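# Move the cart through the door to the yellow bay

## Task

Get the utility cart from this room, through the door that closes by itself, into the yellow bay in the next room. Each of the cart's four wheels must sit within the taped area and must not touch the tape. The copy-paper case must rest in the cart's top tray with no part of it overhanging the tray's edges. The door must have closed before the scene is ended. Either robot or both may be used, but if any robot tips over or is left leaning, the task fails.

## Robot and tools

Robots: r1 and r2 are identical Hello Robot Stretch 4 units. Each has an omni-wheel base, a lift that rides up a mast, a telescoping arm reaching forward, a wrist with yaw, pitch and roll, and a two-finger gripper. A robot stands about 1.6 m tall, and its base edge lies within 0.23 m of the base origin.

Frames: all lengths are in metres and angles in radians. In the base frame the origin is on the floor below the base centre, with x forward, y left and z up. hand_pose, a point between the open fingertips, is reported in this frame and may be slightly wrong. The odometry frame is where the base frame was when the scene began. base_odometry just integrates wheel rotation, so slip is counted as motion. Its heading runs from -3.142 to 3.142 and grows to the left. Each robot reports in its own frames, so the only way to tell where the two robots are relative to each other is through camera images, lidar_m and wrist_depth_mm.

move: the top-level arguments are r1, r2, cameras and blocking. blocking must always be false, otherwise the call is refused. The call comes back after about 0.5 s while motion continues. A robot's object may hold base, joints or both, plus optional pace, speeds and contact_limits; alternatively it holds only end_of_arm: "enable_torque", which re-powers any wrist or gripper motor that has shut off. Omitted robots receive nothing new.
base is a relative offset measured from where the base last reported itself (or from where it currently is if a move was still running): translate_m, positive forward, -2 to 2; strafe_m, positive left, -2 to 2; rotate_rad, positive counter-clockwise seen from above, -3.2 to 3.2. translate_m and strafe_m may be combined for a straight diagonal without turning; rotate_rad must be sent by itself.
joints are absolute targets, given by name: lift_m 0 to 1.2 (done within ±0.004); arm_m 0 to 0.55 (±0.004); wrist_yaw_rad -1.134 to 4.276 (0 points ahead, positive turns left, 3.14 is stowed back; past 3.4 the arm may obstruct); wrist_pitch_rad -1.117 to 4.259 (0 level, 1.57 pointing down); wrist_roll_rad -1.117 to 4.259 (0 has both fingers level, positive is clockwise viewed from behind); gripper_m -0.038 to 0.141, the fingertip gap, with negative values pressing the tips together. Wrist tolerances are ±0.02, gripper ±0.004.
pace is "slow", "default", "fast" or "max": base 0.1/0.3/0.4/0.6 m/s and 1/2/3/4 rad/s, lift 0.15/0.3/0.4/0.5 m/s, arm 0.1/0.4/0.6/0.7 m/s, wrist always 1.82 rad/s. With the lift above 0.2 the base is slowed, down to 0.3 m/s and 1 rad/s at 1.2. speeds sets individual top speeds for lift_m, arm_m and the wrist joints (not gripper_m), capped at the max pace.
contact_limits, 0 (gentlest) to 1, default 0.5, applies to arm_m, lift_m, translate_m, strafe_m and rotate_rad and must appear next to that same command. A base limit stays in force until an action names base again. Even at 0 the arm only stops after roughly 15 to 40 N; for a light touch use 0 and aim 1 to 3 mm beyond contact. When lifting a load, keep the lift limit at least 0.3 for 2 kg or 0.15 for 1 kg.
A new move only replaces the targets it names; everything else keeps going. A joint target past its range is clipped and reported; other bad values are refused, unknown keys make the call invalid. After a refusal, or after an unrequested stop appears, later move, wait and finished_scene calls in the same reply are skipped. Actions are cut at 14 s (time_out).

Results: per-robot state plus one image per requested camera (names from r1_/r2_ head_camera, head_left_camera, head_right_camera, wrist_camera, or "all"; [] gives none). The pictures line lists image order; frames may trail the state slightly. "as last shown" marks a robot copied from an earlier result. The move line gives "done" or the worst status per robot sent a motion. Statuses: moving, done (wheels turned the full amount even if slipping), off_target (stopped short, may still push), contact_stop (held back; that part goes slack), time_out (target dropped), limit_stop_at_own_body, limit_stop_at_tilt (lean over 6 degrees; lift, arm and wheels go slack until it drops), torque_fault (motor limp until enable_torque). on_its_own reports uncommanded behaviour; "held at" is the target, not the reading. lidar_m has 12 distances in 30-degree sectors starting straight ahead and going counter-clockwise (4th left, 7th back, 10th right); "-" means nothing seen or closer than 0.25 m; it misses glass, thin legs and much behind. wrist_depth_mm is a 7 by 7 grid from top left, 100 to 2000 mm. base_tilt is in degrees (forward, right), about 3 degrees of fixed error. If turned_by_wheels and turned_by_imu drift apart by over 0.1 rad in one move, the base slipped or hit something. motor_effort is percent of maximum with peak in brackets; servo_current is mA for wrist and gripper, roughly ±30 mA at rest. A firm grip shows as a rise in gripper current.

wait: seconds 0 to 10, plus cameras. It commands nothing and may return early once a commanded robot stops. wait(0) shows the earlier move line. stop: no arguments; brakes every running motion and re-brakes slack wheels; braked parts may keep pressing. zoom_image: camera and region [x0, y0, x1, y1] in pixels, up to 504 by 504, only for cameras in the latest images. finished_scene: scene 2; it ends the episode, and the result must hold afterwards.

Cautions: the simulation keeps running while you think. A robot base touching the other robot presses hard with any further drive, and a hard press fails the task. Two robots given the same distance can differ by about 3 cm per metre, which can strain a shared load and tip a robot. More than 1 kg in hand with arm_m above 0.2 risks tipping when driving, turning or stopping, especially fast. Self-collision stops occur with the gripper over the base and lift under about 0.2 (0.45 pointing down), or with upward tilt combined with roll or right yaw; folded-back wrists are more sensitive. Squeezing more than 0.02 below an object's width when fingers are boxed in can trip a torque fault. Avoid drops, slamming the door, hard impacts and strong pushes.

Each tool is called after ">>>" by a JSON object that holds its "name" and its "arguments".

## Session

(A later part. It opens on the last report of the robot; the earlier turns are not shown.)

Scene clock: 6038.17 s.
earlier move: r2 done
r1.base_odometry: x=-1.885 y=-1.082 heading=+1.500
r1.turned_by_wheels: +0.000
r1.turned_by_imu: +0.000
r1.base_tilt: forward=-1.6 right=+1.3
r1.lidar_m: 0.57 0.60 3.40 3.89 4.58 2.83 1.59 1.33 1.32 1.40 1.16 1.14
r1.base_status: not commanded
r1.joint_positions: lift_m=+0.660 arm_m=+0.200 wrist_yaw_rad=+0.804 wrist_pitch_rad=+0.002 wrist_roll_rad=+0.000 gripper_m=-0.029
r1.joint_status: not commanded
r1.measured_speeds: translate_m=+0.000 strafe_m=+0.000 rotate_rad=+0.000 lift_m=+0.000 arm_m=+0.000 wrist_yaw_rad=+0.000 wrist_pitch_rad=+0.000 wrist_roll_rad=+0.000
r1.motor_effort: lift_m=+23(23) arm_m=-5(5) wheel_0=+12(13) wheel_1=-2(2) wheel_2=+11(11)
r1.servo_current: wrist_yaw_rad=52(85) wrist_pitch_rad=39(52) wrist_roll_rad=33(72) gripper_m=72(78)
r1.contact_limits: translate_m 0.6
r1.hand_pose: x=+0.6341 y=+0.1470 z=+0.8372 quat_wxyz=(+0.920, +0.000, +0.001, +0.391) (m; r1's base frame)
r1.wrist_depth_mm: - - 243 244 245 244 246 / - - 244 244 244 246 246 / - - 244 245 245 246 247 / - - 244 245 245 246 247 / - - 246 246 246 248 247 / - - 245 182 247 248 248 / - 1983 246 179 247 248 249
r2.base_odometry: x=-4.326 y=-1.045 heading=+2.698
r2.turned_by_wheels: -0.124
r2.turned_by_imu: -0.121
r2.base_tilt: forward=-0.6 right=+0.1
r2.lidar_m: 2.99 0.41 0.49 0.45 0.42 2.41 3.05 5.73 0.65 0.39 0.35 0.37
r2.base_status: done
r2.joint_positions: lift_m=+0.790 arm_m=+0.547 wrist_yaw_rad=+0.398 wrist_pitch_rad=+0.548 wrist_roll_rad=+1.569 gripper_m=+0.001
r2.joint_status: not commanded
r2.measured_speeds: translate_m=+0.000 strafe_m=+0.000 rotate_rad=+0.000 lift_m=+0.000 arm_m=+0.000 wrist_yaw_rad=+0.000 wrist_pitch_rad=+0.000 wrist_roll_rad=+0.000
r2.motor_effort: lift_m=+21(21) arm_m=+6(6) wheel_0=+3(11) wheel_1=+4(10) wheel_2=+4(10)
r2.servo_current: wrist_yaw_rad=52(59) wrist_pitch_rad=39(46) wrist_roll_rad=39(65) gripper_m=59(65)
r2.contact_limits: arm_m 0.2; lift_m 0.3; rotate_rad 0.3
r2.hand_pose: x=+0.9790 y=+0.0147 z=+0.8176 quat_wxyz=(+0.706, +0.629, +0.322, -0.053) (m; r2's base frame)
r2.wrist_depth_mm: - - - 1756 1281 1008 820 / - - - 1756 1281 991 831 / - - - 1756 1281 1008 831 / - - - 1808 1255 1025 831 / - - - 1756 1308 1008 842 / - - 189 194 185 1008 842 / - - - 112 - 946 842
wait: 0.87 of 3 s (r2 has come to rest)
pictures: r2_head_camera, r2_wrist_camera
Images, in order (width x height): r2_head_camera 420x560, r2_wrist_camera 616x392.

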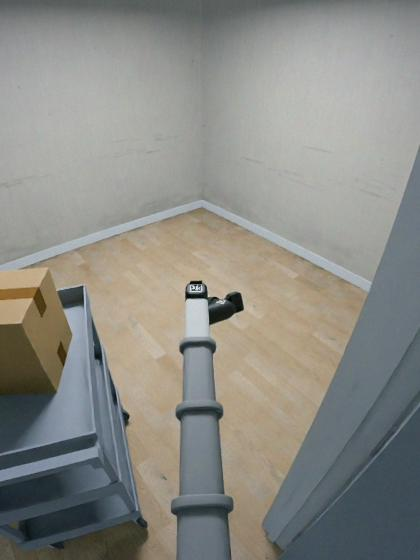

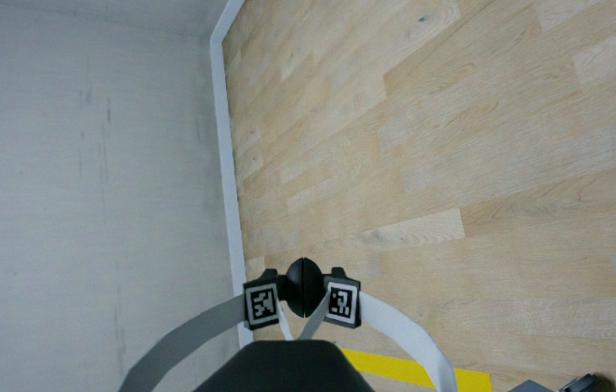

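>>> {"name": "move", "arguments": {"blocking": false, "cameras": [], "r2": {"base": {"rotate_rad": 0.35}, "joints": {"wrist_pitch_rad": 0.5}, "pace": "slow", "contact_limits": {"rotate_rad": 0.3}}}}

>>> {"name": "wait", "arguments": {"seconds": 3, "cameras": []}}

>>> {"name": "move", "arguments": {"blocking": false, "cameras": [], "r2": {"joints": {"wrist_yaw_rad": 0.95}, "speeds": {"wrist_yaw_rad": 0.3}}}}

>>> {"name": "wait", "arguments": {"seconds": 4, "cameras": ["r2_head_camera", "r2_wrist_camera"]}}

>>> {"name": "zoom_image", "arguments": {"camera": "r2_head_camera", "region": [0, 220, 300, 520]}}

Scene clock: 6074.77 s.
move: r2 moving
r1.base_odometry: x=-1.885 y=-1.082 heading=+1.500
r1.turned_by_wheels: +0.000
r1.turned_by_imu: +0.000
r1.base_tilt: forward=-1.6 right=+1.3
r1.lidar_m: 0.58 0.59 3.36 3.90 4.60 2.82 1.54 1.30 1.32 1.38 1.15 1.14
r1.base_status: not commanded
r1.joint_positions: lift_m=+0.660 arm_m=+0.200 wrist_yaw_rad=+0.804 wrist_pitch_rad=+0.002 wrist_roll_rad=+0.000 gripper_m=-0.029
r1.joint_status: not commanded
r1.measured_speeds: translate_m=+0.000 strafe_m=+0.000 rotate_rad=+0.000 lift_m=+0.000 arm_m=+0.000 wrist_yaw_rad=+0.000 wrist_pitch_rad=+0.000 wrist_roll_rad=+0.000
r1.motor_effort: lift_m=+23(23) arm_m=-5(5) wheel_0=+12(13) wheel_1=-1(2) wheel_2=+11(11)
r1.servo_current: wrist_yaw_rad=46(65) wrist_pitch_rad=46(46) wrist_roll_rad=46(59) gripper_m=72(78)
r1.contact_limits: translate_m 0.6
r1.hand_pose: x=+0.6341 y=+0.1470 z=+0.8372 quat_wxyz=(+0.920, +0.000, +0.001, +0.391) (m; r1's base frame)
r1.wrist_depth_mm: - - 242 244 244 245 245 / - - 242 244 245 245 246 / - - 243 245 246 245 247 / - - 244 245 245 247 247 / - - 245 245 247 247 248 / - - 245 182 247 247 248 / - 1983 246 179 247 249 249
r2.base_odometry: x=-4.326 y=-1.045 heading=+2.823
r2.turned_by_wheels: +0.124
r2.turned_by_imu: +0.121
r2.base_tilt: forward=-0.7 right=+0.1
r2.lidar_m: 3.04 0.42 0.53 0.44 0.45 2.47 3.44 5.71 0.57 0.37 0.34 0.43
r2.base_status: rotate_rad moving
r2.joint_positions: lift_m=+0.790 arm_m=+0.547 wrist_yaw_rad=+0.398 wrist_pitch_rad=+0.508 wrist_roll_rad=+1.569 gripper_m=+0.001
r2.joint_status: wrist_pitch_rad moving
r2.measured_speeds: translate_m=+0.001 strafe_m=+0.001 rotate_rad=+0.485 lift_m=+0.000 arm_m=+0.000 wrist_yaw_rad=+0.000 wrist_pitch_rad=-0.001 wrist_roll_rad=+0.000
r2.motor_effort: lift_m=+21(21) arm_m=+6(6) wheel_0=-7(7) wheel_1=-8(8) wheel_2=-10(10)
r2.servo_current: wrist_yaw_rad=46(59) wrist_pitch_rad=46(72) wrist_roll_rad=33(59) gripper_m=59(65)
r2.contact_limits: arm_m 0.2; lift_m 0.3; rotate_rad 0.3
r2.hand_pose: x=+0.9844 y=+0.0169 z=+0.8276 quat_wxyz=(+0.707, +0.635, +0.309, -0.039) (m; r2's base frame)
r2.wrist_depth_mm: - - - 1921 1366 1025 831 / - - - 1863 1336 1008 854 / - - - 1921 1336 1025 842 / - - - 1983 1336 1042 854 / - - - 1863 1366 1042 854 / - - 189 195 185 1025 854 / - - - 112 - - -
pictures: none
No camera images: "cameras" was empty.

Scene clock: 6075.80 s.
earlier move: r2 done
r1.base_odometry: x=-1.885 y=-1.082 heading=+1.500
r1.turned_by_wheels: +0.000
r1.turned_by_imu: +0.000
r1.base_tilt: forward=-1.6 right=+1.2
r1.lidar_m: 0.59 0.59 3.37 3.89 4.61 2.83 1.60 1.33 1.32 1.39 1.11 1.15
r1.base_status: not commanded
r1.joint_positions: lift_m=+0.660 arm_m=+0.200 wrist_yaw_rad=+0.804 wrist_pitch_rad=+0.002 wrist_roll_rad=+0.000 gripper_m=-0.029
r1.joint_status: not commanded
r1.measured_speeds: translate_m=+0.000 strafe_m=+0.000 rotate_rad=+0.000 lift_m=+0.000 arm_m=+0.000 wrist_yaw_rad=+0.000 wrist_pitch_rad=+0.000 wrist_roll_rad=+0.000
r1.motor_effort: lift_m=+23(23) arm_m=-5(5) wheel_0=+13(13) wheel_1=-2(2) wheel_2=+10(11)
r1.servo_current: wrist_yaw_rad=46(65) wrist_pitch_rad=46(46) wrist_roll_rad=33(72) gripper_m=72(78)
r1.contact_limits: translate_m 0.6
r1.hand_pose: x=+0.6341 y=+0.1470 z=+0.8372 quat_wxyz=(+0.920, +0.000, +0.001, +0.391) (m; r1's base frame)
r1.wrist_depth_mm: - - 242 244 244 245 246 / - - 243 244 245 245 246 / - - 244 245 245 246 246 / - - 245 245 246 246 247 / - - 245 246 247 248 248 / - - 245 182 247 247 248 / - 1921 246 179 247 248 249
r2.base_odometry: x=-4.326 y=-1.045 heading=+3.047
r2.turned_by_wheels: +0.225
r2.turned_by_imu: +0.219
r2.base_tilt: forward=-0.7 right=+0.1
r2.lidar_m: 0.45 0.43 0.66 0.44 2.37 2.70 - 0.88 0.46 0.34 0.34 2.68
r2.base_status: done
r2.joint_positions: lift_m=+0.790 arm_m=+0.547 wrist_yaw_rad=+0.398 wrist_pitch_rad=+0.508 wrist_roll_rad=+1.569 gripper_m=+0.001
r2.joint_status: all done
r2.measured_speeds: translate_m=+0.000 strafe_m=+0.000 rotate_rad=+0.000 lift_m=+0.000 arm_m=+0.000 wrist_yaw_rad=+0.000 wrist_pitch_rad=+0.000 wrist_roll_rad=+0.000
r2.motor_effort: lift_m=+21(21) arm_m=+6(7) wheel_0=-3(9) wheel_1=-5(9) wheel_2=-4(10)
r2.servo_current: wrist_yaw_rad=46(65) wrist_pitch_rad=52(72) wrist_roll_rad=52(59) gripper_m=59(65)
r2.contact_limits: arm_m 0.2; lift_m 0.3; rotate_rad 0.3
r2.hand_pose: x=+0.9845 y=+0.0170 z=+0.8277 quat_wxyz=(+0.707, +0.635, +0.309, -0.039) (m; r2's base frame)
r2.wrist_depth_mm: - - - 1863 1366 1025 831 / - - - 1921 1336 1008 842 / - - - 1921 1366 1025 854 / - - - - 1397 1025 854 / - - - 330 1366 - - / - - 177 194 184 - - / - - - 112 - - -
wait: 1.03 of 3 s (r2 has come to rest)
pictures: none
No camera images: "cameras" was empty.

Scene clock: 6076.30 s.
move: r2 moving
r1.base_odometry: x=-1.885 y=-1.082 heading=+1.500
r1.turned_by_wheels: +0.000
r1.turned_by_imu: +0.000
r1.base_tilt: forward=-1.5 right=+1.2
r1.lidar_m: 0.58 0.62 3.39 3.89 4.63 2.87 1.55 1.34 1.29 1.38 1.14 1.14
r1.base_status: not commanded
r1.joint_positions: lift_m=+0.660 arm_m=+0.200 wrist_yaw_rad=+0.804 wrist_pitch_rad=+0.002 wrist_roll_rad=+0.000 gripper_m=-0.029
r1.joint_status: not commanded
r1.measured_speeds: translate_m=+0.000 strafe_m=+0.000 rotate_rad=+0.000 lift_m=+0.000 arm_m=+0.000 wrist_yaw_rad=+0.000 wrist_pitch_rad=+0.000 wrist_roll_rad=+0.000
r1.motor_effort: lift_m=+23(23) arm_m=-4(5) wheel_0=+12(13) wheel_1=-2(2) wheel_2=+11(11)
r1.servo_current: wrist_yaw_rad=46(59) wrist_pitch_rad=39(46) wrist_roll_rad=59(59) gripper_m=72(78)
r1.contact_limits: translate_m 0.6
r1.hand_pose: x=+0.6341 y=+0.1470 z=+0.8372 quat_wxyz=(+0.920, +0.000, +0.001, +0.391) (m; r1's base frame)
r1.wrist_depth_mm: - - 243 244 244 245 246 / - - 242 244 245 246 246 / - - 243 245 245 246 247 / - - 244 245 246 247 248 / - - 245 246 246 247 248 / - - 245 182 247 248 249 / - 1921 246 179 248 248 249
r2.base_odometry: x=-4.326 y=-1.045 heading=+3.047
r2.turned_by_wheels: +0.000
r2.turned_by_imu: +0.000
r2.base_tilt: forward=-0.7 right=+0.1
r2.lidar_m: 0.44 0.41 0.66 0.44 2.34 2.69 - 0.86 0.45 0.36 0.35 2.66
r2.base_status: not commanded
r2.joint_positions: lift_m=+0.790 arm_m=+0.547 wrist_yaw_rad=+0.514 wrist_pitch_rad=+0.508 wrist_roll_rad=+1.569 gripper_m=+0.001
r2.joint_status: wrist_yaw_rad moving
r2.measured_speeds: translate_m=+0.000 strafe_m=+0.000 rotate_rad=+0.000 lift_m=+0.000 arm_m=+0.000 wrist_yaw_rad=+0.197 wrist_pitch_rad=+0.000 wrist_roll_rad=+0.000
r2.motor_effort: lift_m=+21(21) arm_m=+6(6) wheel_0=-3(4) wheel_1=-4(5) wheel_2=-4(4)
r2.servo_current: wrist_yaw_rad=130(130) wrist_pitch_rad=59(59) wrist_roll_rad=52(52) gripper_m=65(65)
r2.contact_limits: arm_m 0.2; lift_m 0.3; rotate_rad 0.3
r2.hand_pose: x=+0.9807 y=+0.0477 z=+0.8277 quat_wxyz=(+0.708, +0.616, +0.346, +0.002) (m; r2's base frame)
r2.wrist_depth_mm: - - - 1921 1336 1025 831 / - - - 1863 1397 1025 842 / - - - 1983 1366 1025 854 / - - - 1756 1397 991 866 / - - - 277 1366 - - / - - 177 194 175 - - / - - - 112 211 - -
pictures: none
No camera images: "cameras" was empty.

Scene clock: 6078.27 s.
earlier move: r2 done
r1.base_odometry: x=-1.885 y=-1.082 heading=+1.500
r1.turned_by_wheels: +0.000
r1.turned_by_imu: +0.000
r1.base_tilt: forward=-1.6 right=+1.3
r1.lidar_m: 0.57 0.59 3.39 3.93 4.61 2.85 1.57 1.32 1.33 1.38 1.17 1.16
r1.base_status: not commanded
r1.joint_positions: lift_m=+0.660 arm_m=+0.200 wrist_yaw_rad=+0.804 wrist_pitch_rad=+0.002 wrist_roll_rad=+0.000 gripper_m=-0.029
r1.joint_status: not commanded
r1.measured_speeds: translate_m=+0.000 strafe_m=+0.000 rotate_rad=+0.000 lift_m=+0.000 arm_m=+0.000 wrist_yaw_rad=+0.000 wrist_pitch_rad=+0.000 wrist_roll_rad=+0.000
r1.motor_effort: lift_m=+23(23) arm_m=-5(5) wheel_0=+12(13) wheel_1=-2(2) wheel_2=+11(11)
r1.servo_current: wrist_yaw_rad=39(72) wrist_pitch_rad=39(52) wrist_roll_rad=39(59) gripper_m=72(78)
r1.contact_limits: translate_m 0.6
r1.hand_pose: x=+0.6341 y=+0.1470 z=+0.8372 quat_wxyz=(+0.920, +0.000, +0.001, +0.391) (m; r1's base frame)
r1.wrist_depth_mm: - - 243 243 244 245 246 / - - 243 243 244 246 246 / - - 244 245 245 246 247 / - - 244 244 246 246 247 / - - 245 245 246 248 248 / - - 245 182 247 247 248 / - 1921 245 179 247 248 249
r2.base_odometry: x=-4.326 y=-1.045 heading=+3.047
r2.turned_by_wheels: -0.001
r2.turned_by_imu: +0.000
r2.base_tilt: forward=-0.6 right=+0.1
r2.lidar_m: 0.54 0.54 0.71 0.44 2.36 2.67 - 0.89 0.46 0.35 0.34 2.68
r2.base_status: not commanded
r2.joint_positions: lift_m=+0.790 arm_m=+0.547 wrist_yaw_rad=+0.943 wrist_pitch_rad=+0.508 wrist_roll_rad=+1.569 gripper_m=+0.001
r2.joint_status: all done
r2.measured_speeds: translate_m=+0.000 strafe_m=+0.000 rotate_rad=+0.000 lift_m=+0.000 arm_m=+0.000 wrist_yaw_rad=+0.000 wrist_pitch_rad=+0.000 wrist_roll_rad=+0.000
r2.motor_effort: lift_m=+21(21) arm_m=+6(7) wheel_0=-7(16) wheel_1=-7(9) wheel_2=-6(7)
r2.servo_current: wrist_yaw_rad=52(527) wrist_pitch_rad=52(59) wrist_roll_rad=52(65) gripper_m=59(65)
r2.contact_limits: arm_m 0.2; lift_m 0.3; rotate_rad 0.3
r2.hand_pose: x=+0.9370 y=+0.1527 z=+0.8277 quat_wxyz=(+0.691, +0.528, +0.469, +0.153) (m; r2's base frame)
r2.wrist_depth_mm: - - - 1921 1308 976 831 / - - 375 1756 1366 1042 842 / - - - 1708 1618 - 699 / - - - 304 - - - / - 574 300 265 - - - / 244 265 188 194 175 - - / 231 244 - 112 - - -
wait: 1.97 of 4 s (r2 has come to rest)
pictures: r2_head_camera, r2_wrist_camera
Images, in order (width x height): r2_head_camera 420x560, r2_wrist_camera 616x392.

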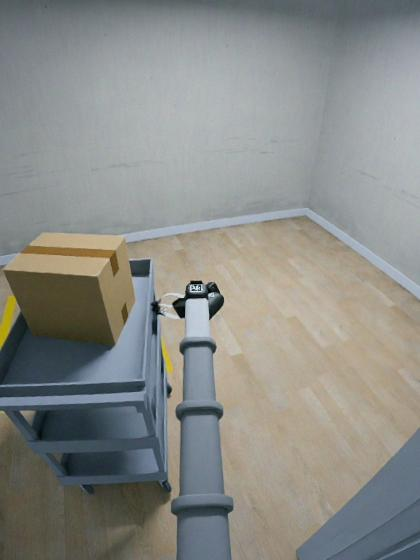

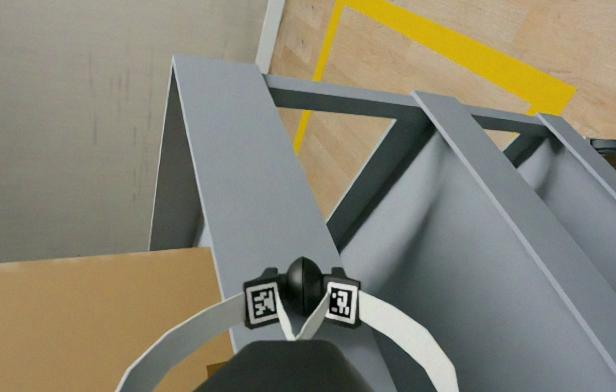

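Scaled by 1.680 from the camera's 420x560 image, which has a finer 1200x1600 frame.

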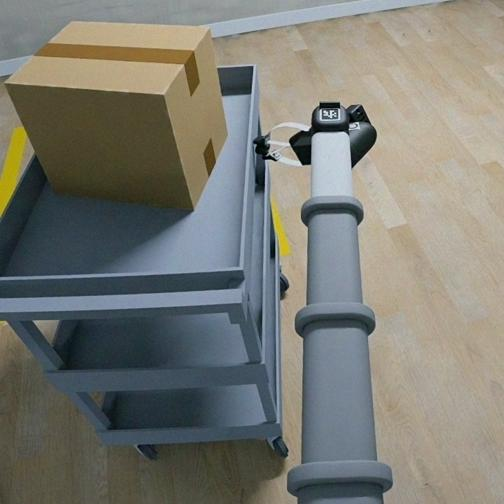

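>>> {"name": "move", "arguments": {"blocking": false, "cameras": [], "r2": {"base": {"strafe_m": 0.14}, "pace": "slow", "contact_limits": {"strafe_m": 0.5}}}}

>>> {"name": "wait", "arguments": {"seconds": 4, "cameras": []}}

>>> {"name": "wait", "arguments": {"seconds": 1, "cameras": ["r2_head_camera", "r2_wrist_camera"]}}

>>> {"name": "zoom_image", "arguments": {"camera": "r2_head_camera", "region": [0, 220, 300, 520]}}

Scene clock: 6092.67 s.
move: r2 moving
r1.base_odometry: x=-1.885 y=-1.082 heading=+1.500
r1.turned_by_wheels: +0.000
r1.turned_by_imu: +0.000
r1.base_tilt: forward=-1.5 right=+1.2
r1.lidar_m: 0.56 0.61 3.40 3.91 4.62 2.84 1.56 1.30 1.33 1.39 1.16 1.16
r1.base_status: not commanded
r1.joint_positions: lift_m=+0.660 arm_m=+0.200 wrist_yaw_rad=+0.804 wrist_pitch_rad=+0.002 wrist_roll_rad=+0.000 gripper_m=-0.029
r1.joint_status: not commanded
r1.measured_speeds: translate_m=+0.000 strafe_m=+0.000 rotate_rad=+0.000 lift_m=+0.000 arm_m=+0.000 wrist_yaw_rad=+0.000 wrist_pitch_rad=+0.000 wrist_roll_rad=+0.000
r1.motor_effort: lift_m=+23(23) arm_m=-5(5) wheel_0=+12(13) wheel_1=-2(2) wheel_2=+11(11)
r1.servo_current: wrist_yaw_rad=59(72) wrist_pitch_rad=46(52) wrist_roll_rad=39(65) gripper_m=72(78)
r1.contact_limits: translate_m 0.6
r1.hand_pose: x=+0.6341 y=+0.1470 z=+0.8372 quat_wxyz=(+0.920, +0.000, +0.001, +0.391) (m; r1's base frame)
r1.wrist_depth_mm: - - 243 243 244 245 246 / - - 243 244 245 245 246 / - - 244 244 245 246 247 / - - 244 245 246 247 247 / - - 245 246 247 247 247 / - - 244 182 246 248 248 / - 1921 246 179 247 248 248
r2.base_odometry: x=-4.328 y=-1.059 heading=+3.045
r2.turned_by_wheels: -0.002
r2.turned_by_imu: -0.002
r2.base_tilt: forward=-0.7 right=+0.1
r2.lidar_m: 0.54 0.53 0.71 0.40 2.34 2.67 - 0.91 0.46 0.38 0.38 2.67
r2.base_status: strafe_m moving
r2.joint_positions: lift_m=+0.790 arm_m=+0.547 wrist_yaw_rad=+0.944 wrist_pitch_rad=+0.508 wrist_roll_rad=+1.569 gripper_m=+0.001
r2.joint_status: not commanded
r2.measured_speeds: translate_m=+0.001 strafe_m=+0.057 rotate_rad=-0.005 lift_m=+0.000 arm_m=+0.000 wrist_yaw_rad=+0.000 wrist_pitch_rad=+0.000 wrist_roll_rad=+0.000
r2.motor_effort: lift_m=+21(21) arm_m=+6(6) wheel_0=-14(20) wheel_1=+3(5) wheel_2=-4(5)
r2.servo_current: wrist_yaw_rad=65(65) wrist_pitch_rad=52(59) wrist_roll_rad=52(59) gripper_m=59(65)
r2.contact_limits: arm_m 0.2; lift_m 0.3; strafe_m 0.5
r2.hand_pose: x=+0.9370 y=+0.1527 z=+0.8277 quat_wxyz=(+0.691, +0.528, +0.469, +0.153) (m; r2's base frame)
r2.wrist_depth_mm: - - - 1921 1366 1025 842 / - - 382 1808 1336 1042 842 / - - - 1618 - - 732 / - - - 303 - - - / - 609 300 266 - - - / 243 265 187 192 176 - - / 229 240 264 112 - - -
pictures: none
No camera images: "cameras" was empty.

Scene clock: 6094.70 s.
earlier move: r2 done
r1.base_odometry: x=-1.885 y=-1.082 heading=+1.500
r1.turned_by_wheels: +0.000
r1.turned_by_imu: +0.000
r1.base_tilt: forward=-1.6 right=+1.3
r1.lidar_m: 0.61 0.61 3.39 3.88 4.59 2.83 1.58 1.32 1.32 1.37 1.15 1.17
r1.base_status: not commanded
r1.joint_positions: lift_m=+0.660 arm_m=+0.200 wrist_yaw_rad=+0.804 wrist_pitch_rad=+0.002 wrist_roll_rad=+0.000 gripper_m=-0.029
r1.joint_status: not commanded
r1.measured_speeds: translate_m=+0.000 strafe_m=+0.000 rotate_rad=+0.000 lift_m=+0.000 arm_m=+0.000 wrist_yaw_rad=+0.000 wrist_pitch_rad=+0.000 wrist_roll_rad=+0.000
r1.motor_effort: lift_m=+23(23) arm_m=-5(5) wheel_0=+13(13) wheel_1=-2(2) wheel_2=+11(11)
r1.servo_current: wrist_yaw_rad=52(72) wrist_pitch_rad=39(52) wrist_roll_rad=46(72) gripper_m=65(78)
r1.contact_limits: translate_m 0.6
r1.hand_pose: x=+0.6341 y=+0.1470 z=+0.8372 quat_wxyz=(+0.920, +0.000, +0.001, +0.391) (m; r1's base frame)
r1.wrist_depth_mm: - - 243 243 244 245 246 / - - 243 244 246 245 246 / - - 243 245 246 247 247 / - - 244 245 245 246 247 / - - 244 245 246 247 248 / - - 245 182 247 248 248 / - 1921 245 179 247 248 248
r2.base_odometry: x=-4.339 y=-1.184 heading=+3.046
r2.turned_by_wheels: +0.001
r2.turned_by_imu: +0.000
r2.base_tilt: forward=-0.7 right=+0.1
r2.lidar_m: 0.63 0.55 0.77 0.29 0.31 2.53 - 5.65 0.61 0.49 0.50 2.79
r2.base_status: done
r2.joint_positions: lift_m=+0.790 arm_m=+0.547 wrist_yaw_rad=+0.947 wrist_pitch_rad=+0.508 wrist_roll_rad=+1.569 gripper_m=+0.001
r2.joint_status: not commanded
r2.measured_speeds: translate_m=+0.000 strafe_m=+0.000 rotate_rad=+0.000 lift_m=+0.000 arm_m=+0.000 wrist_yaw_rad=+0.000 wrist_pitch_rad=+0.000 wrist_roll_rad=+0.000
r2.motor_effort: lift_m=+21(21) arm_m=+5(6) wheel_0=-5(28) wheel_1=+3(6) wheel_2=-5(7)
r2.servo_current: wrist_yaw_rad=52(85) wrist_pitch_rad=46(59) wrist_roll_rad=59(59) gripper_m=52(65)
r2.contact_limits: arm_m 0.2; lift_m 0.3; strafe_m 0.5
r2.hand_pose: x=+0.9364 y=+0.1535 z=+0.8277 quat_wxyz=(+0.691, +0.527, +0.470, +0.154) (m; r2's base frame)
r2.wrist_depth_mm: - - - 1808 1308 1042 - / - - - 1708 1430 1042 854 / - - - 1618 - - - / - - - 293 - - - / 262 285 306 266 - - - / 247 270 188 194 174 - - / 235 248 272 112 - - -
wait: 2.03 of 4 s (r2 has come to rest)
pictures: none
No camera images: "cameras" was empty.

Scene clock: 6095.70 s.
r1.base_odometry: x=-1.885 y=-1.082 heading=+1.500
r1.turned_by_wheels: +0.000
r1.turned_by_imu: +0.000
r1.base_tilt: forward=-1.6 right=+1.2
r1.lidar_m: 0.58 0.60 3.39 3.86 4.62 2.80 1.57 1.31 1.31 1.38 1.16 1.15
r1.base_status: not commanded
r1.joint_positions: lift_m=+0.660 arm_m=+0.200 wrist_yaw_rad=+0.804 wrist_pitch_rad=+0.002 wrist_roll_rad=+0.000 gripper_m=-0.029
r1.joint_status: not commanded
r1.measured_speeds: translate_m=+0.000 strafe_m=+0.000 rotate_rad=+0.000 lift_m=+0.000 arm_m=+0.000 wrist_yaw_rad=+0.000 wrist_pitch_rad=+0.000 wrist_roll_rad=+0.000
r1.motor_effort: lift_m=+23(23) arm_m=-5(5) wheel_0=+12(13) wheel_1=-2(2) wheel_2=+11(11)
r1.servo_current: wrist_yaw_rad=52(72) wrist_pitch_rad=52(52) wrist_roll_rad=52(72) gripper_m=72(78)
r1.contact_limits: translate_m 0.6
r1.hand_pose: x=+0.6341 y=+0.1470 z=+0.8372 quat_wxyz=(+0.920, +0.000, +0.001, +0.391) (m; r1's base frame)
r1.wrist_depth_mm: - - 243 244 245 245 245 / - - 243 244 245 245 246 / - - 244 245 245 247 246 / - - 244 245 246 247 247 / - - 244 246 246 248 248 / - - 245 183 247 247 249 / - 1921 245 179 248 249 249
r2.base_odometry: x=-4.339 y=-1.184 heading=+3.046
r2.turned_by_wheels: +0.000
r2.turned_by_imu: +0.000
r2.base_tilt: forward=-0.6 right=+0.1
r2.lidar_m: 0.63 0.55 0.78 0.27 0.32 2.53 - 5.62 0.60 0.51 0.47 2.81
r2.base_status: done
r2.joint_positions: lift_m=+0.790 arm_m=+0.547 wrist_yaw_rad=+0.947 wrist_pitch_rad=+0.508 wrist_roll_rad=+1.569 gripper_m=+0.001
r2.joint_status: not commanded
r2.measured_speeds: translate_m=+0.000 strafe_m=+0.000 rotate_rad=+0.000 lift_m=+0.000 arm_m=+0.000 wrist_yaw_rad=+0.000 wrist_pitch_rad=+0.000 wrist_roll_rad=+0.000
r2.motor_effort: lift_m=+21(21) arm_m=+6(6) wheel_0=-5(28) wheel_1=+3(6) wheel_2=-5(7)
r2.servo_current: wrist_yaw_rad=59(85) wrist_pitch_rad=52(59) wrist_roll_rad=46(59) gripper_m=52(65)
r2.contact_limits: arm_m 0.2; lift_m 0.3; strafe_m 0.5
r2.hand_pose: x=+0.9364 y=+0.1535 z=+0.8277 quat_wxyz=(+0.691, +0.527, +0.470, +0.154) (m; r2's base frame)
r2.wrist_depth_mm: - - - 1983 1308 1042 - / - - - 1756 1430 1025 878 / - - - 1661 - - - / - - - 294 - - - / 260 286 307 266 - - - / 247 268 188 193 174 - - / 236 248 274 112 - - -
wait: 1.00 s; at rest by 0.27 s
pictures: r2_head_camera, r2_wrist_camera
Images, in order (width x height): r2_head_camera 420x560, r2_wrist_camera 616x392.

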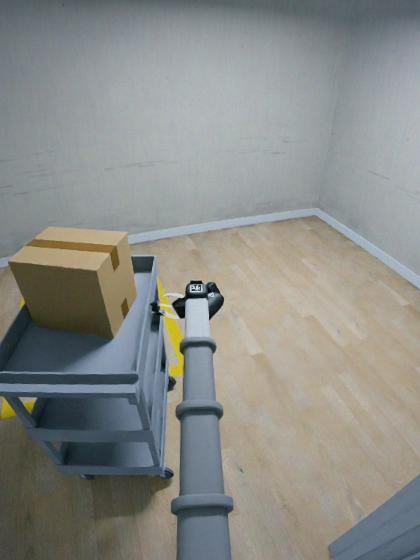

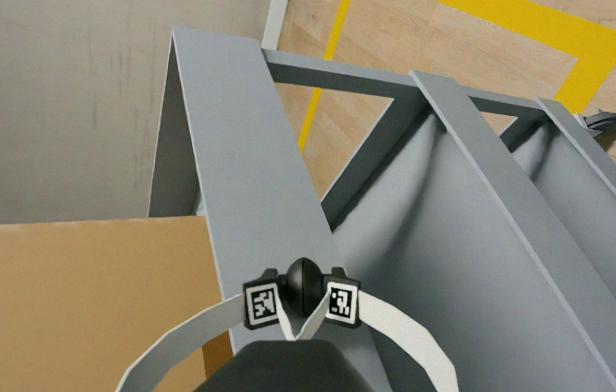

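Scaled by 1.680 from the camera's 420x560 image, which has a finer 1200x1600 frame.

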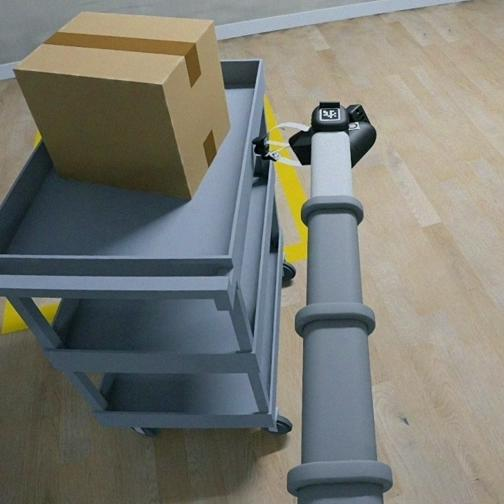

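>>> {"name": "move", "arguments": {"blocking": false, "cameras": ["r2_head_camera"]}}

>>> {"name": "zoom_image", "arguments": {"camera": "r2_head_camera", "region": [0, 220, 300, 520]}}

>>> {"name": "zoom_image", "arguments": {"camera": "r2_head_camera", "region": [80, 60, 380, 360]}}

Scene clock: 6115.10 s.
r1.base_odometry: x=-1.885 y=-1.082 heading=+1.500
r1.turned_by_wheels: +0.000
r1.turned_by_imu: +0.000
r1.base_tilt: forward=-1.6 right=+1.3
r1.lidar_m: 0.60 0.61 3.40 3.89 4.62 2.83 1.55 1.30 1.33 1.37 1.15 1.14
r1.base_status: not commanded
r1.joint_positions: lift_m=+0.660 arm_m=+0.200 wrist_yaw_rad=+0.804 wrist_pitch_rad=+0.002 wrist_roll_rad=+0.000 gripper_m=-0.029
r1.joint_status: not commanded
r1.measured_speeds: translate_m=+0.000 strafe_m=+0.000 rotate_rad=+0.000 lift_m=+0.000 arm_m=+0.000 wrist_yaw_rad=+0.000 wrist_pitch_rad=+0.000 wrist_roll_rad=+0.000
r1.motor_effort: lift_m=+23(23) arm_m=-4(5) wheel_0=+12(13) wheel_1=-2(2) wheel_2=+11(11)
r1.servo_current: wrist_yaw_rad=46(72) wrist_pitch_rad=39(52) wrist_roll_rad=39(72) gripper_m=72(78)
r1.contact_limits: translate_m 0.6
r1.hand_pose: x=+0.6341 y=+0.1470 z=+0.8372 quat_wxyz=(+0.920, +0.000, +0.001, +0.391) (m; r1's base frame)
r1.wrist_depth_mm: - - 242 243 244 245 246 / - - 244 245 245 245 246 / - - 244 245 245 246 247 / - - 244 244 245 246 248 / - - 245 246 246 247 248 / - - 244 182 247 248 248 / - 1921 247 179 247 249 249
r2.base_odometry: x=-4.339 y=-1.184 heading=+3.046
r2.turned_by_wheels: +0.000
r2.turned_by_imu: +0.000
r2.base_tilt: forward=-0.7 right=+0.1
r2.lidar_m: 0.64 0.55 0.76 0.26 0.31 2.54 - 5.61 0.64 0.48 0.51 2.81
r2.base_status: done
r2.joint_positions: lift_m=+0.790 arm_m=+0.547 wrist_yaw_rad=+0.947 wrist_pitch_rad=+0.508 wrist_roll_rad=+1.569 gripper_m=+0.001
r2.joint_status: not commanded
r2.measured_speeds: translate_m=+0.000 strafe_m=+0.000 rotate_rad=+0.000 lift_m=+0.000 arm_m=+0.000 wrist_yaw_rad=+0.000 wrist_pitch_rad=+0.000 wrist_roll_rad=+0.000
r2.motor_effort: lift_m=+21(21) arm_m=+5(6) wheel_0=-5(28) wheel_1=+3(6) wheel_2=-5(7)
r2.servo_current: wrist_yaw_rad=52(85) wrist_pitch_rad=52(59) wrist_roll_rad=52(59) gripper_m=65(65)
r2.contact_limits: arm_m 0.2; lift_m 0.3; strafe_m 0.5
r2.hand_pose: x=+0.9364 y=+0.1535 z=+0.8277 quat_wxyz=(+0.691, +0.527, +0.470, +0.154) (m; r2's base frame)
r2.wrist_depth_mm: - - - 1983 1336 1060 - / - - - 1756 1464 1025 878 / - - - 1661 - - - / - - - 294 - - - / 260 283 304 266 - - - / 247 268 188 193 174 - - / 235 248 274 112 - - -
pictures: r2_head_camera
Images, in order (width x height): r2_head_camera 420x560.

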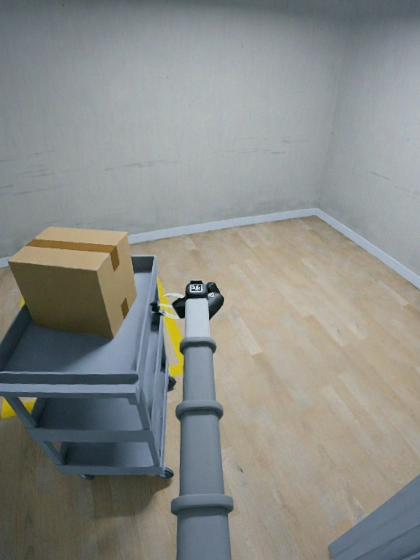

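Scaled by 1.680 from the camera's 420x560 image, which has a finer 1200x1600 frame.

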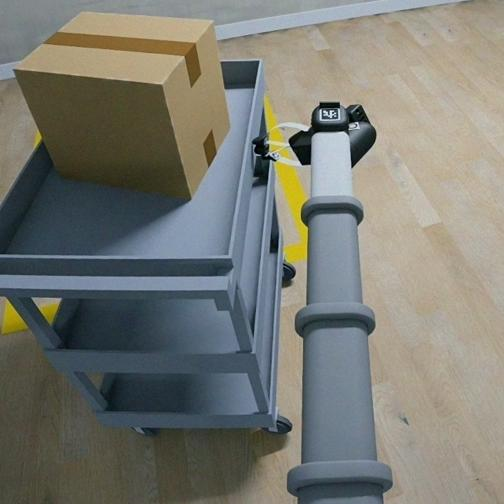

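Scaled by 1.680 from the camera's 420x560 image, which has a finer 1200x1600 frame.

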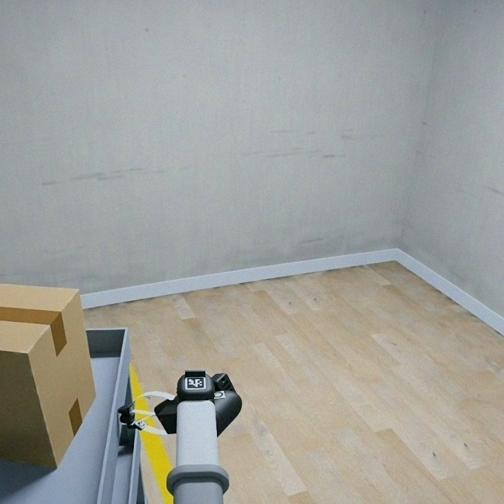

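>>> {"name": "move", "arguments": {"blocking": false, "r2": {"joints": {"wrist_yaw_rad": 0.33, "arm_m": 0.25}}, "cameras": []}}

>>> {"name": "wait", "arguments": {"seconds": 3, "cameras": []}}

>>> {"name": "move", "arguments": {"blocking": false, "r2": {"base": {"translate_m": 0.35, "strafe_m": -0.22}, "contact_limits": {"translate_m": 0.3}}, "cameras": []}}

>>> {"name": "wait", "arguments": {"seconds": 5, "cameras": ["r2_head_camera"]}}

Scene clock: 6290.00 s.
move: r2 moving
r1.base_odometry: x=-1.885 y=-1.082 heading=+1.500
r1.turned_by_wheels: +0.000
r1.turned_by_imu: +0.000
r1.base_tilt: forward=-1.6 right=+1.2
r1.lidar_m: 0.59 0.59 3.40 3.88 4.60 2.84 1.59 1.31 1.32 1.38 1.14 1.16
r1.base_status: not commanded
r1.joint_positions: lift_m=+0.660 arm_m=+0.200 wrist_yaw_rad=+0.804 wrist_pitch_rad=+0.002 wrist_roll_rad=+0.000 gripper_m=-0.029
r1.joint_status: not commanded
r1.measured_speeds: translate_m=+0.000 strafe_m=+0.000 rotate_rad=+0.000 lift_m=+0.000 arm_m=+0.000 wrist_yaw_rad=+0.000 wrist_pitch_rad=+0.000 wrist_roll_rad=+0.000
r1.motor_effort: lift_m=+23(23) arm_m=-4(5) wheel_0=+12(13) wheel_1=-2(2) wheel_2=+11(11)
r1.servo_current: wrist_yaw_rad=52(65) wrist_pitch_rad=39(46) wrist_roll_rad=33(52) gripper_m=78(78)
r1.contact_limits: translate_m 0.6
r1.hand_pose: x=+0.6341 y=+0.1470 z=+0.8372 quat_wxyz=(+0.920, +0.000, +0.001, +0.391) (m; r1's base frame)
r1.wrist_depth_mm: - - 242 244 244 245 245 / - - 243 244 245 246 246 / - - 243 244 245 246 247 / - - 244 245 246 246 248 / - - 245 245 246 247 248 / - - 245 182 247 247 248 / - 1921 246 179 247 248 249
r2.base_odometry: x=-4.339 y=-1.184 heading=+3.047
r2.turned_by_wheels: +0.000
r2.turned_by_imu: +0.001
r2.base_tilt: forward=-0.7 right=+0.0
r2.lidar_m: 0.59 0.55 0.78 0.29 0.33 2.56 - 5.69 0.62 0.50 0.49 2.82
r2.base_status: not commanded
r2.joint_positions: lift_m=+0.790 arm_m=+0.497 wrist_yaw_rad=+0.419 wrist_pitch_rad=+0.507 wrist_roll_rad=+1.569 gripper_m=+0.001
r2.joint_status: arm_m moving; wrist_yaw_rad moving
r2.measured_speeds: translate_m=+0.000 strafe_m=+0.000 rotate_rad=+0.000 lift_m=+0.000 arm_m=-0.195 wrist_yaw_rad=-1.198 wrist_pitch_rad=+0.000 wrist_roll_rad=+0.000
r2.motor_effort: lift_m=+21(21) arm_m=-5(11) wheel_0=-4(5) wheel_1=+4(4) wheel_2=-4(5)
r2.servo_current: wrist_yaw_rad=65(98) wrist_pitch_rad=46(59) wrist_roll_rad=39(59) gripper_m=65(65)
r2.contact_limits: lift_m 0.3; strafe_m 0.5
r2.hand_pose: x=+0.9336 y=+0.0226 z=+0.8278 quat_wxyz=(+0.707, +0.632, +0.316, -0.031) (m; r2's base frame)
r2.wrist_depth_mm: - - - 1921 1308 1025 842 / - - - 1983 1336 1008 842 / - - - 1983 1366 1060 854 / - - - 1983 1308 1060 866 / - - 469 1921 - 854 798 / - - 186 193 174 - - / - - - 112 - - -
pictures: none
No camera images: "cameras" was empty.

Scene clock: 6291.50 s.
earlier move: r2 done
r1.base_odometry: x=-1.885 y=-1.082 heading=+1.500
r1.turned_by_wheels: +0.000
r1.turned_by_imu: +0.000
r1.base_tilt: forward=-1.6 right=+1.2
r1.lidar_m: 0.58 0.62 3.39 3.91 4.62 2.85 1.58 1.31 1.31 1.40 1.17 1.14
r1.base_status: not commanded
r1.joint_positions: lift_m=+0.660 arm_m=+0.200 wrist_yaw_rad=+0.804 wrist_pitch_rad=+0.002 wrist_roll_rad=+0.000 gripper_m=-0.029
r1.joint_status: not commanded
r1.measured_speeds: translate_m=+0.000 strafe_m=+0.000 rotate_rad=+0.000 lift_m=+0.000 arm_m=+0.000 wrist_yaw_rad=+0.000 wrist_pitch_rad=+0.000 wrist_roll_rad=+0.000
r1.motor_effort: lift_m=+23(23) arm_m=-4(5) wheel_0=+12(13) wheel_1=-1(2) wheel_2=+11(11)
r1.servo_current: wrist_yaw_rad=72(72) wrist_pitch_rad=39(46) wrist_roll_rad=13(65) gripper_m=72(78)
r1.contact_limits: translate_m 0.6
r1.hand_pose: x=+0.6341 y=+0.1470 z=+0.8372 quat_wxyz=(+0.920, +0.000, +0.001, +0.391) (m; r1's base frame)
r1.wrist_depth_mm: - - 243 243 244 245 246 / - - 244 244 245 245 246 / - - 243 244 246 246 247 / - - 244 245 246 246 247 / - - 245 245 246 247 248 / - - 244 182 247 248 248 / - 1921 245 179 247 248 249
r2.base_odometry: x=-4.339 y=-1.184 heading=+3.047
r2.turned_by_wheels: +0.000
r2.turned_by_imu: +0.000
r2.base_tilt: forward=-0.7 right=+0.1
r2.lidar_m: 0.64 0.54 0.78 0.29 0.31 2.50 - 5.61 0.62 0.47 0.48 2.81
r2.base_status: not commanded
r2.joint_positions: lift_m=+0.790 arm_m=+0.250 wrist_yaw_rad=+0.333 wrist_pitch_rad=+0.507 wrist_roll_rad=+1.569 gripper_m=+0.001
r2.joint_status: all done
r2.measured_speeds: translate_m=+0.000 strafe_m=+0.000 rotate_rad=+0.000 lift_m=+0.000 arm_m=+0.000 wrist_yaw_rad=+0.000 wrist_pitch_rad=+0.000 wrist_roll_rad=+0.000
r2.motor_effort: lift_m=+21(21) arm_m=-7(11) wheel_0=-4(5) wheel_1=+3(4) wheel_2=-4(5)
r2.servo_current: wrist_yaw_rad=39(98) wrist_pitch_rad=46(59) wrist_roll_rad=26(59) gripper_m=65(65)
r2.contact_limits: lift_m 0.3; strafe_m 0.5
r2.hand_pose: x=+0.6879 y=-0.0003 z=+0.8278 quat_wxyz=(+0.705, +0.645, +0.288, -0.061) (m; r2's base frame)
r2.wrist_depth_mm: - - - 1983 1366 1025 842 / - - - 1921 1336 1025 854 / - - - 1983 1366 1042 854 / - - - - 1336 1008 854 / - - - - 1078 866 831 / 517 535 186 193 174 - - / 442 462 - 112 - - -
wait: 1.50 of 3 s (r2 has come to rest)
pictures: none
No camera images: "cameras" was empty.

Scene clock: 6292.00 s.
move: r2 moving
r1.base_odometry: x=-1.885 y=-1.082 heading=+1.500
r1.turned_by_wheels: +0.000
r1.turned_by_imu: +0.000
r1.base_tilt: forward=-1.6 right=+1.3
r1.lidar_m: 0.61 0.58 3.39 3.87 4.61 2.88 1.56 1.31 1.31 1.38 1.15 1.14
r1.base_status: not commanded
r1.joint_positions: lift_m=+0.660 arm_m=+0.200 wrist_yaw_rad=+0.804 wrist_pitch_rad=+0.002 wrist_roll_rad=+0.000 gripper_m=-0.029
r1.joint_status: not commanded
r1.measured_speeds: translate_m=+0.000 strafe_m=+0.000 rotate_rad=+0.000 lift_m=+0.000 arm_m=+0.000 wrist_yaw_rad=+0.000 wrist_pitch_rad=+0.000 wrist_roll_rad=+0.000
r1.motor_effort: lift_m=+23(23) arm_m=-5(5) wheel_0=+12(13) wheel_1=-1(2) wheel_2=+11(11)
r1.servo_current: wrist_yaw_rad=52(65) wrist_pitch_rad=39(46) wrist_roll_rad=59(59) gripper_m=72(78)
r1.contact_limits: translate_m 0.6
r1.hand_pose: x=+0.6341 y=+0.1470 z=+0.8372 quat_wxyz=(+0.920, +0.000, +0.001, +0.391) (m; r1's base frame)
r1.wrist_depth_mm: - - 242 244 244 244 246 / - - 242 243 245 246 246 / - - 244 244 245 246 246 / - - 244 244 247 247 248 / - - 245 245 247 248 248 / - - 245 182 246 247 249 / - 1921 246 179 247 249 250
r2.base_odometry: x=-4.368 y=-1.163 heading=+3.046
r2.turned_by_wheels: -0.001
r2.turned_by_imu: -0.001
r2.base_tilt: forward=-0.7 right=+0.1
r2.lidar_m: 0.69 0.52 0.73 0.31 0.34 2.57 - 5.82 0.58 0.46 0.49 2.79
r2.base_status: translate_m moving; strafe_m moving
r2.joint_positions: lift_m=+0.790 arm_m=+0.250 wrist_yaw_rad=+0.333 wrist_pitch_rad=+0.507 wrist_roll_rad=+1.569 gripper_m=+0.001
r2.joint_status: not commanded
r2.measured_speeds: translate_m=+0.115 strafe_m=-0.074 rotate_rad=-0.001 lift_m=+0.000 arm_m=+0.000 wrist_yaw_rad=+0.000 wrist_pitch_rad=+0.000 wrist_roll_rad=+0.000
r2.motor_effort: lift_m=+21(21) arm_m=-7(7) wheel_0=+6(12) wheel_1=-7(7) wheel_2=-13(13)
r2.servo_current: wrist_yaw_rad=52(59) wrist_pitch_rad=46(52) wrist_roll_rad=46(52) gripper_m=65(65)
r2.contact_limits: lift_m 0.3; translate_m 0.3
r2.hand_pose: x=+0.6879 y=-0.0003 z=+0.8278 quat_wxyz=(+0.705, +0.645, +0.288, -0.061) (m; r2's base frame)
r2.wrist_depth_mm: - - - 1983 1336 1008 842 / - - - 1921 1336 1025 854 / - - - 1983 1336 1025 854 / - - - - 1336 991 842 / - - - - 1042 931 866 / - - 186 193 174 - - / 455 473 - 112 - - -
pictures: none
No camera images: "cameras" was empty.

Scene clock: 6294.23 s.
earlier move: r2 done
r1.base_odometry: x=-1.885 y=-1.082 heading=+1.500
r1.turned_by_wheels: +0.000
r1.turned_by_imu: +0.000
r1.base_tilt: forward=-1.6 right=+1.2
r1.lidar_m: 0.56 0.58 3.39 3.88 4.62 2.86 1.59 1.32 1.33 1.39 1.16 1.15
r1.base_status: not commanded
r1.joint_positions: lift_m=+0.660 arm_m=+0.200 wrist_yaw_rad=+0.804 wrist_pitch_rad=+0.002 wrist_roll_rad=+0.000 gripper_m=-0.029
r1.joint_status: not commanded
r1.measured_speeds: translate_m=+0.000 strafe_m=+0.000 rotate_rad=+0.000 lift_m=+0.000 arm_m=+0.000 wrist_yaw_rad=+0.000 wrist_pitch_rad=+0.000 wrist_roll_rad=+0.000
r1.motor_effort: lift_m=+23(23) arm_m=-5(5) wheel_0=+13(13) wheel_1=-1(2) wheel_2=+11(11)
r1.servo_current: wrist_yaw_rad=39(65) wrist_pitch_rad=39(52) wrist_roll_rad=39(65) gripper_m=72(78)
r1.contact_limits: translate_m 0.6
r1.hand_pose: x=+0.6341 y=+0.1470 z=+0.8372 quat_wxyz=(+0.920, +0.000, +0.001, +0.391) (m; r1's base frame)
r1.wrist_depth_mm: - - 242 244 244 244 245 / - - 242 244 245 246 246 / - - 244 245 246 246 247 / - - 244 245 246 246 247 / - - 245 246 246 247 247 / - - 245 182 247 248 248 / - 1921 246 179 247 249 248
r2.base_odometry: x=-4.667 y=-0.932 heading=+3.046
r2.turned_by_wheels: +0.000
r2.turned_by_imu: +0.001
r2.base_tilt: forward=-0.7 right=+0.1
r2.lidar_m: 2.67 0.53 0.39 0.82 0.62 2.93 - 0.47 0.28 0.27 2.14 2.48
r2.base_status: done
r2.joint_positions: lift_m=+0.790 arm_m=+0.250 wrist_yaw_rad=+0.333 wrist_pitch_rad=+0.507 wrist_roll_rad=+1.569 gripper_m=+0.001
r2.joint_status: not commanded
r2.measured_speeds: translate_m=+0.000 strafe_m=+0.000 rotate_rad=+0.000 lift_m=+0.000 arm_m=+0.000 wrist_yaw_rad=+0.000 wrist_pitch_rad=+0.000 wrist_roll_rad=+0.000
r2.motor_effort: lift_m=+21(21) arm_m=-7(8) wheel_0=+1(15) wheel_1=-5(7) wheel_2=-4(14)
r2.servo_current: wrist_yaw_rad=52(59) wrist_pitch_rad=46(52) wrist_roll_rad=52(65) gripper_m=59(65)
r2.contact_limits: lift_m 0.3; translate_m 0.3
r2.hand_pose: x=+0.6879 y=-0.0003 z=+0.8278 quat_wxyz=(+0.705, +0.645, +0.288, -0.061) (m; r2's base frame)
r2.wrist_depth_mm: - - - 1863 1336 1025 842 / - - - 1921 1366 1008 854 / - - - 1983 1366 1042 854 / - - - 1921 1397 1042 854 / - - - 1863 1366 1060 854 / - - 190 194 184 1078 866 / - - - 112 - - 831
wait: 2.23 of 5 s (r2 has come to rest)
pictures: r2_head_camera
Images, in order (width x height): r2_head_camera 420x560.

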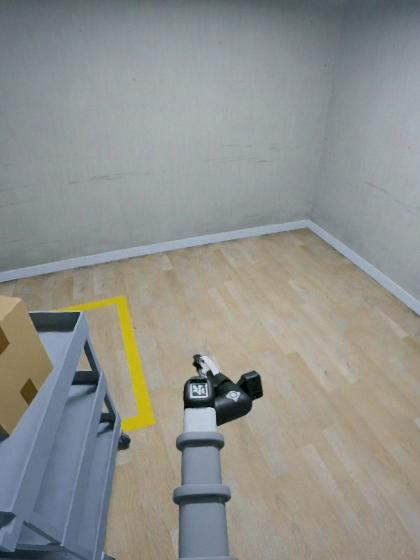

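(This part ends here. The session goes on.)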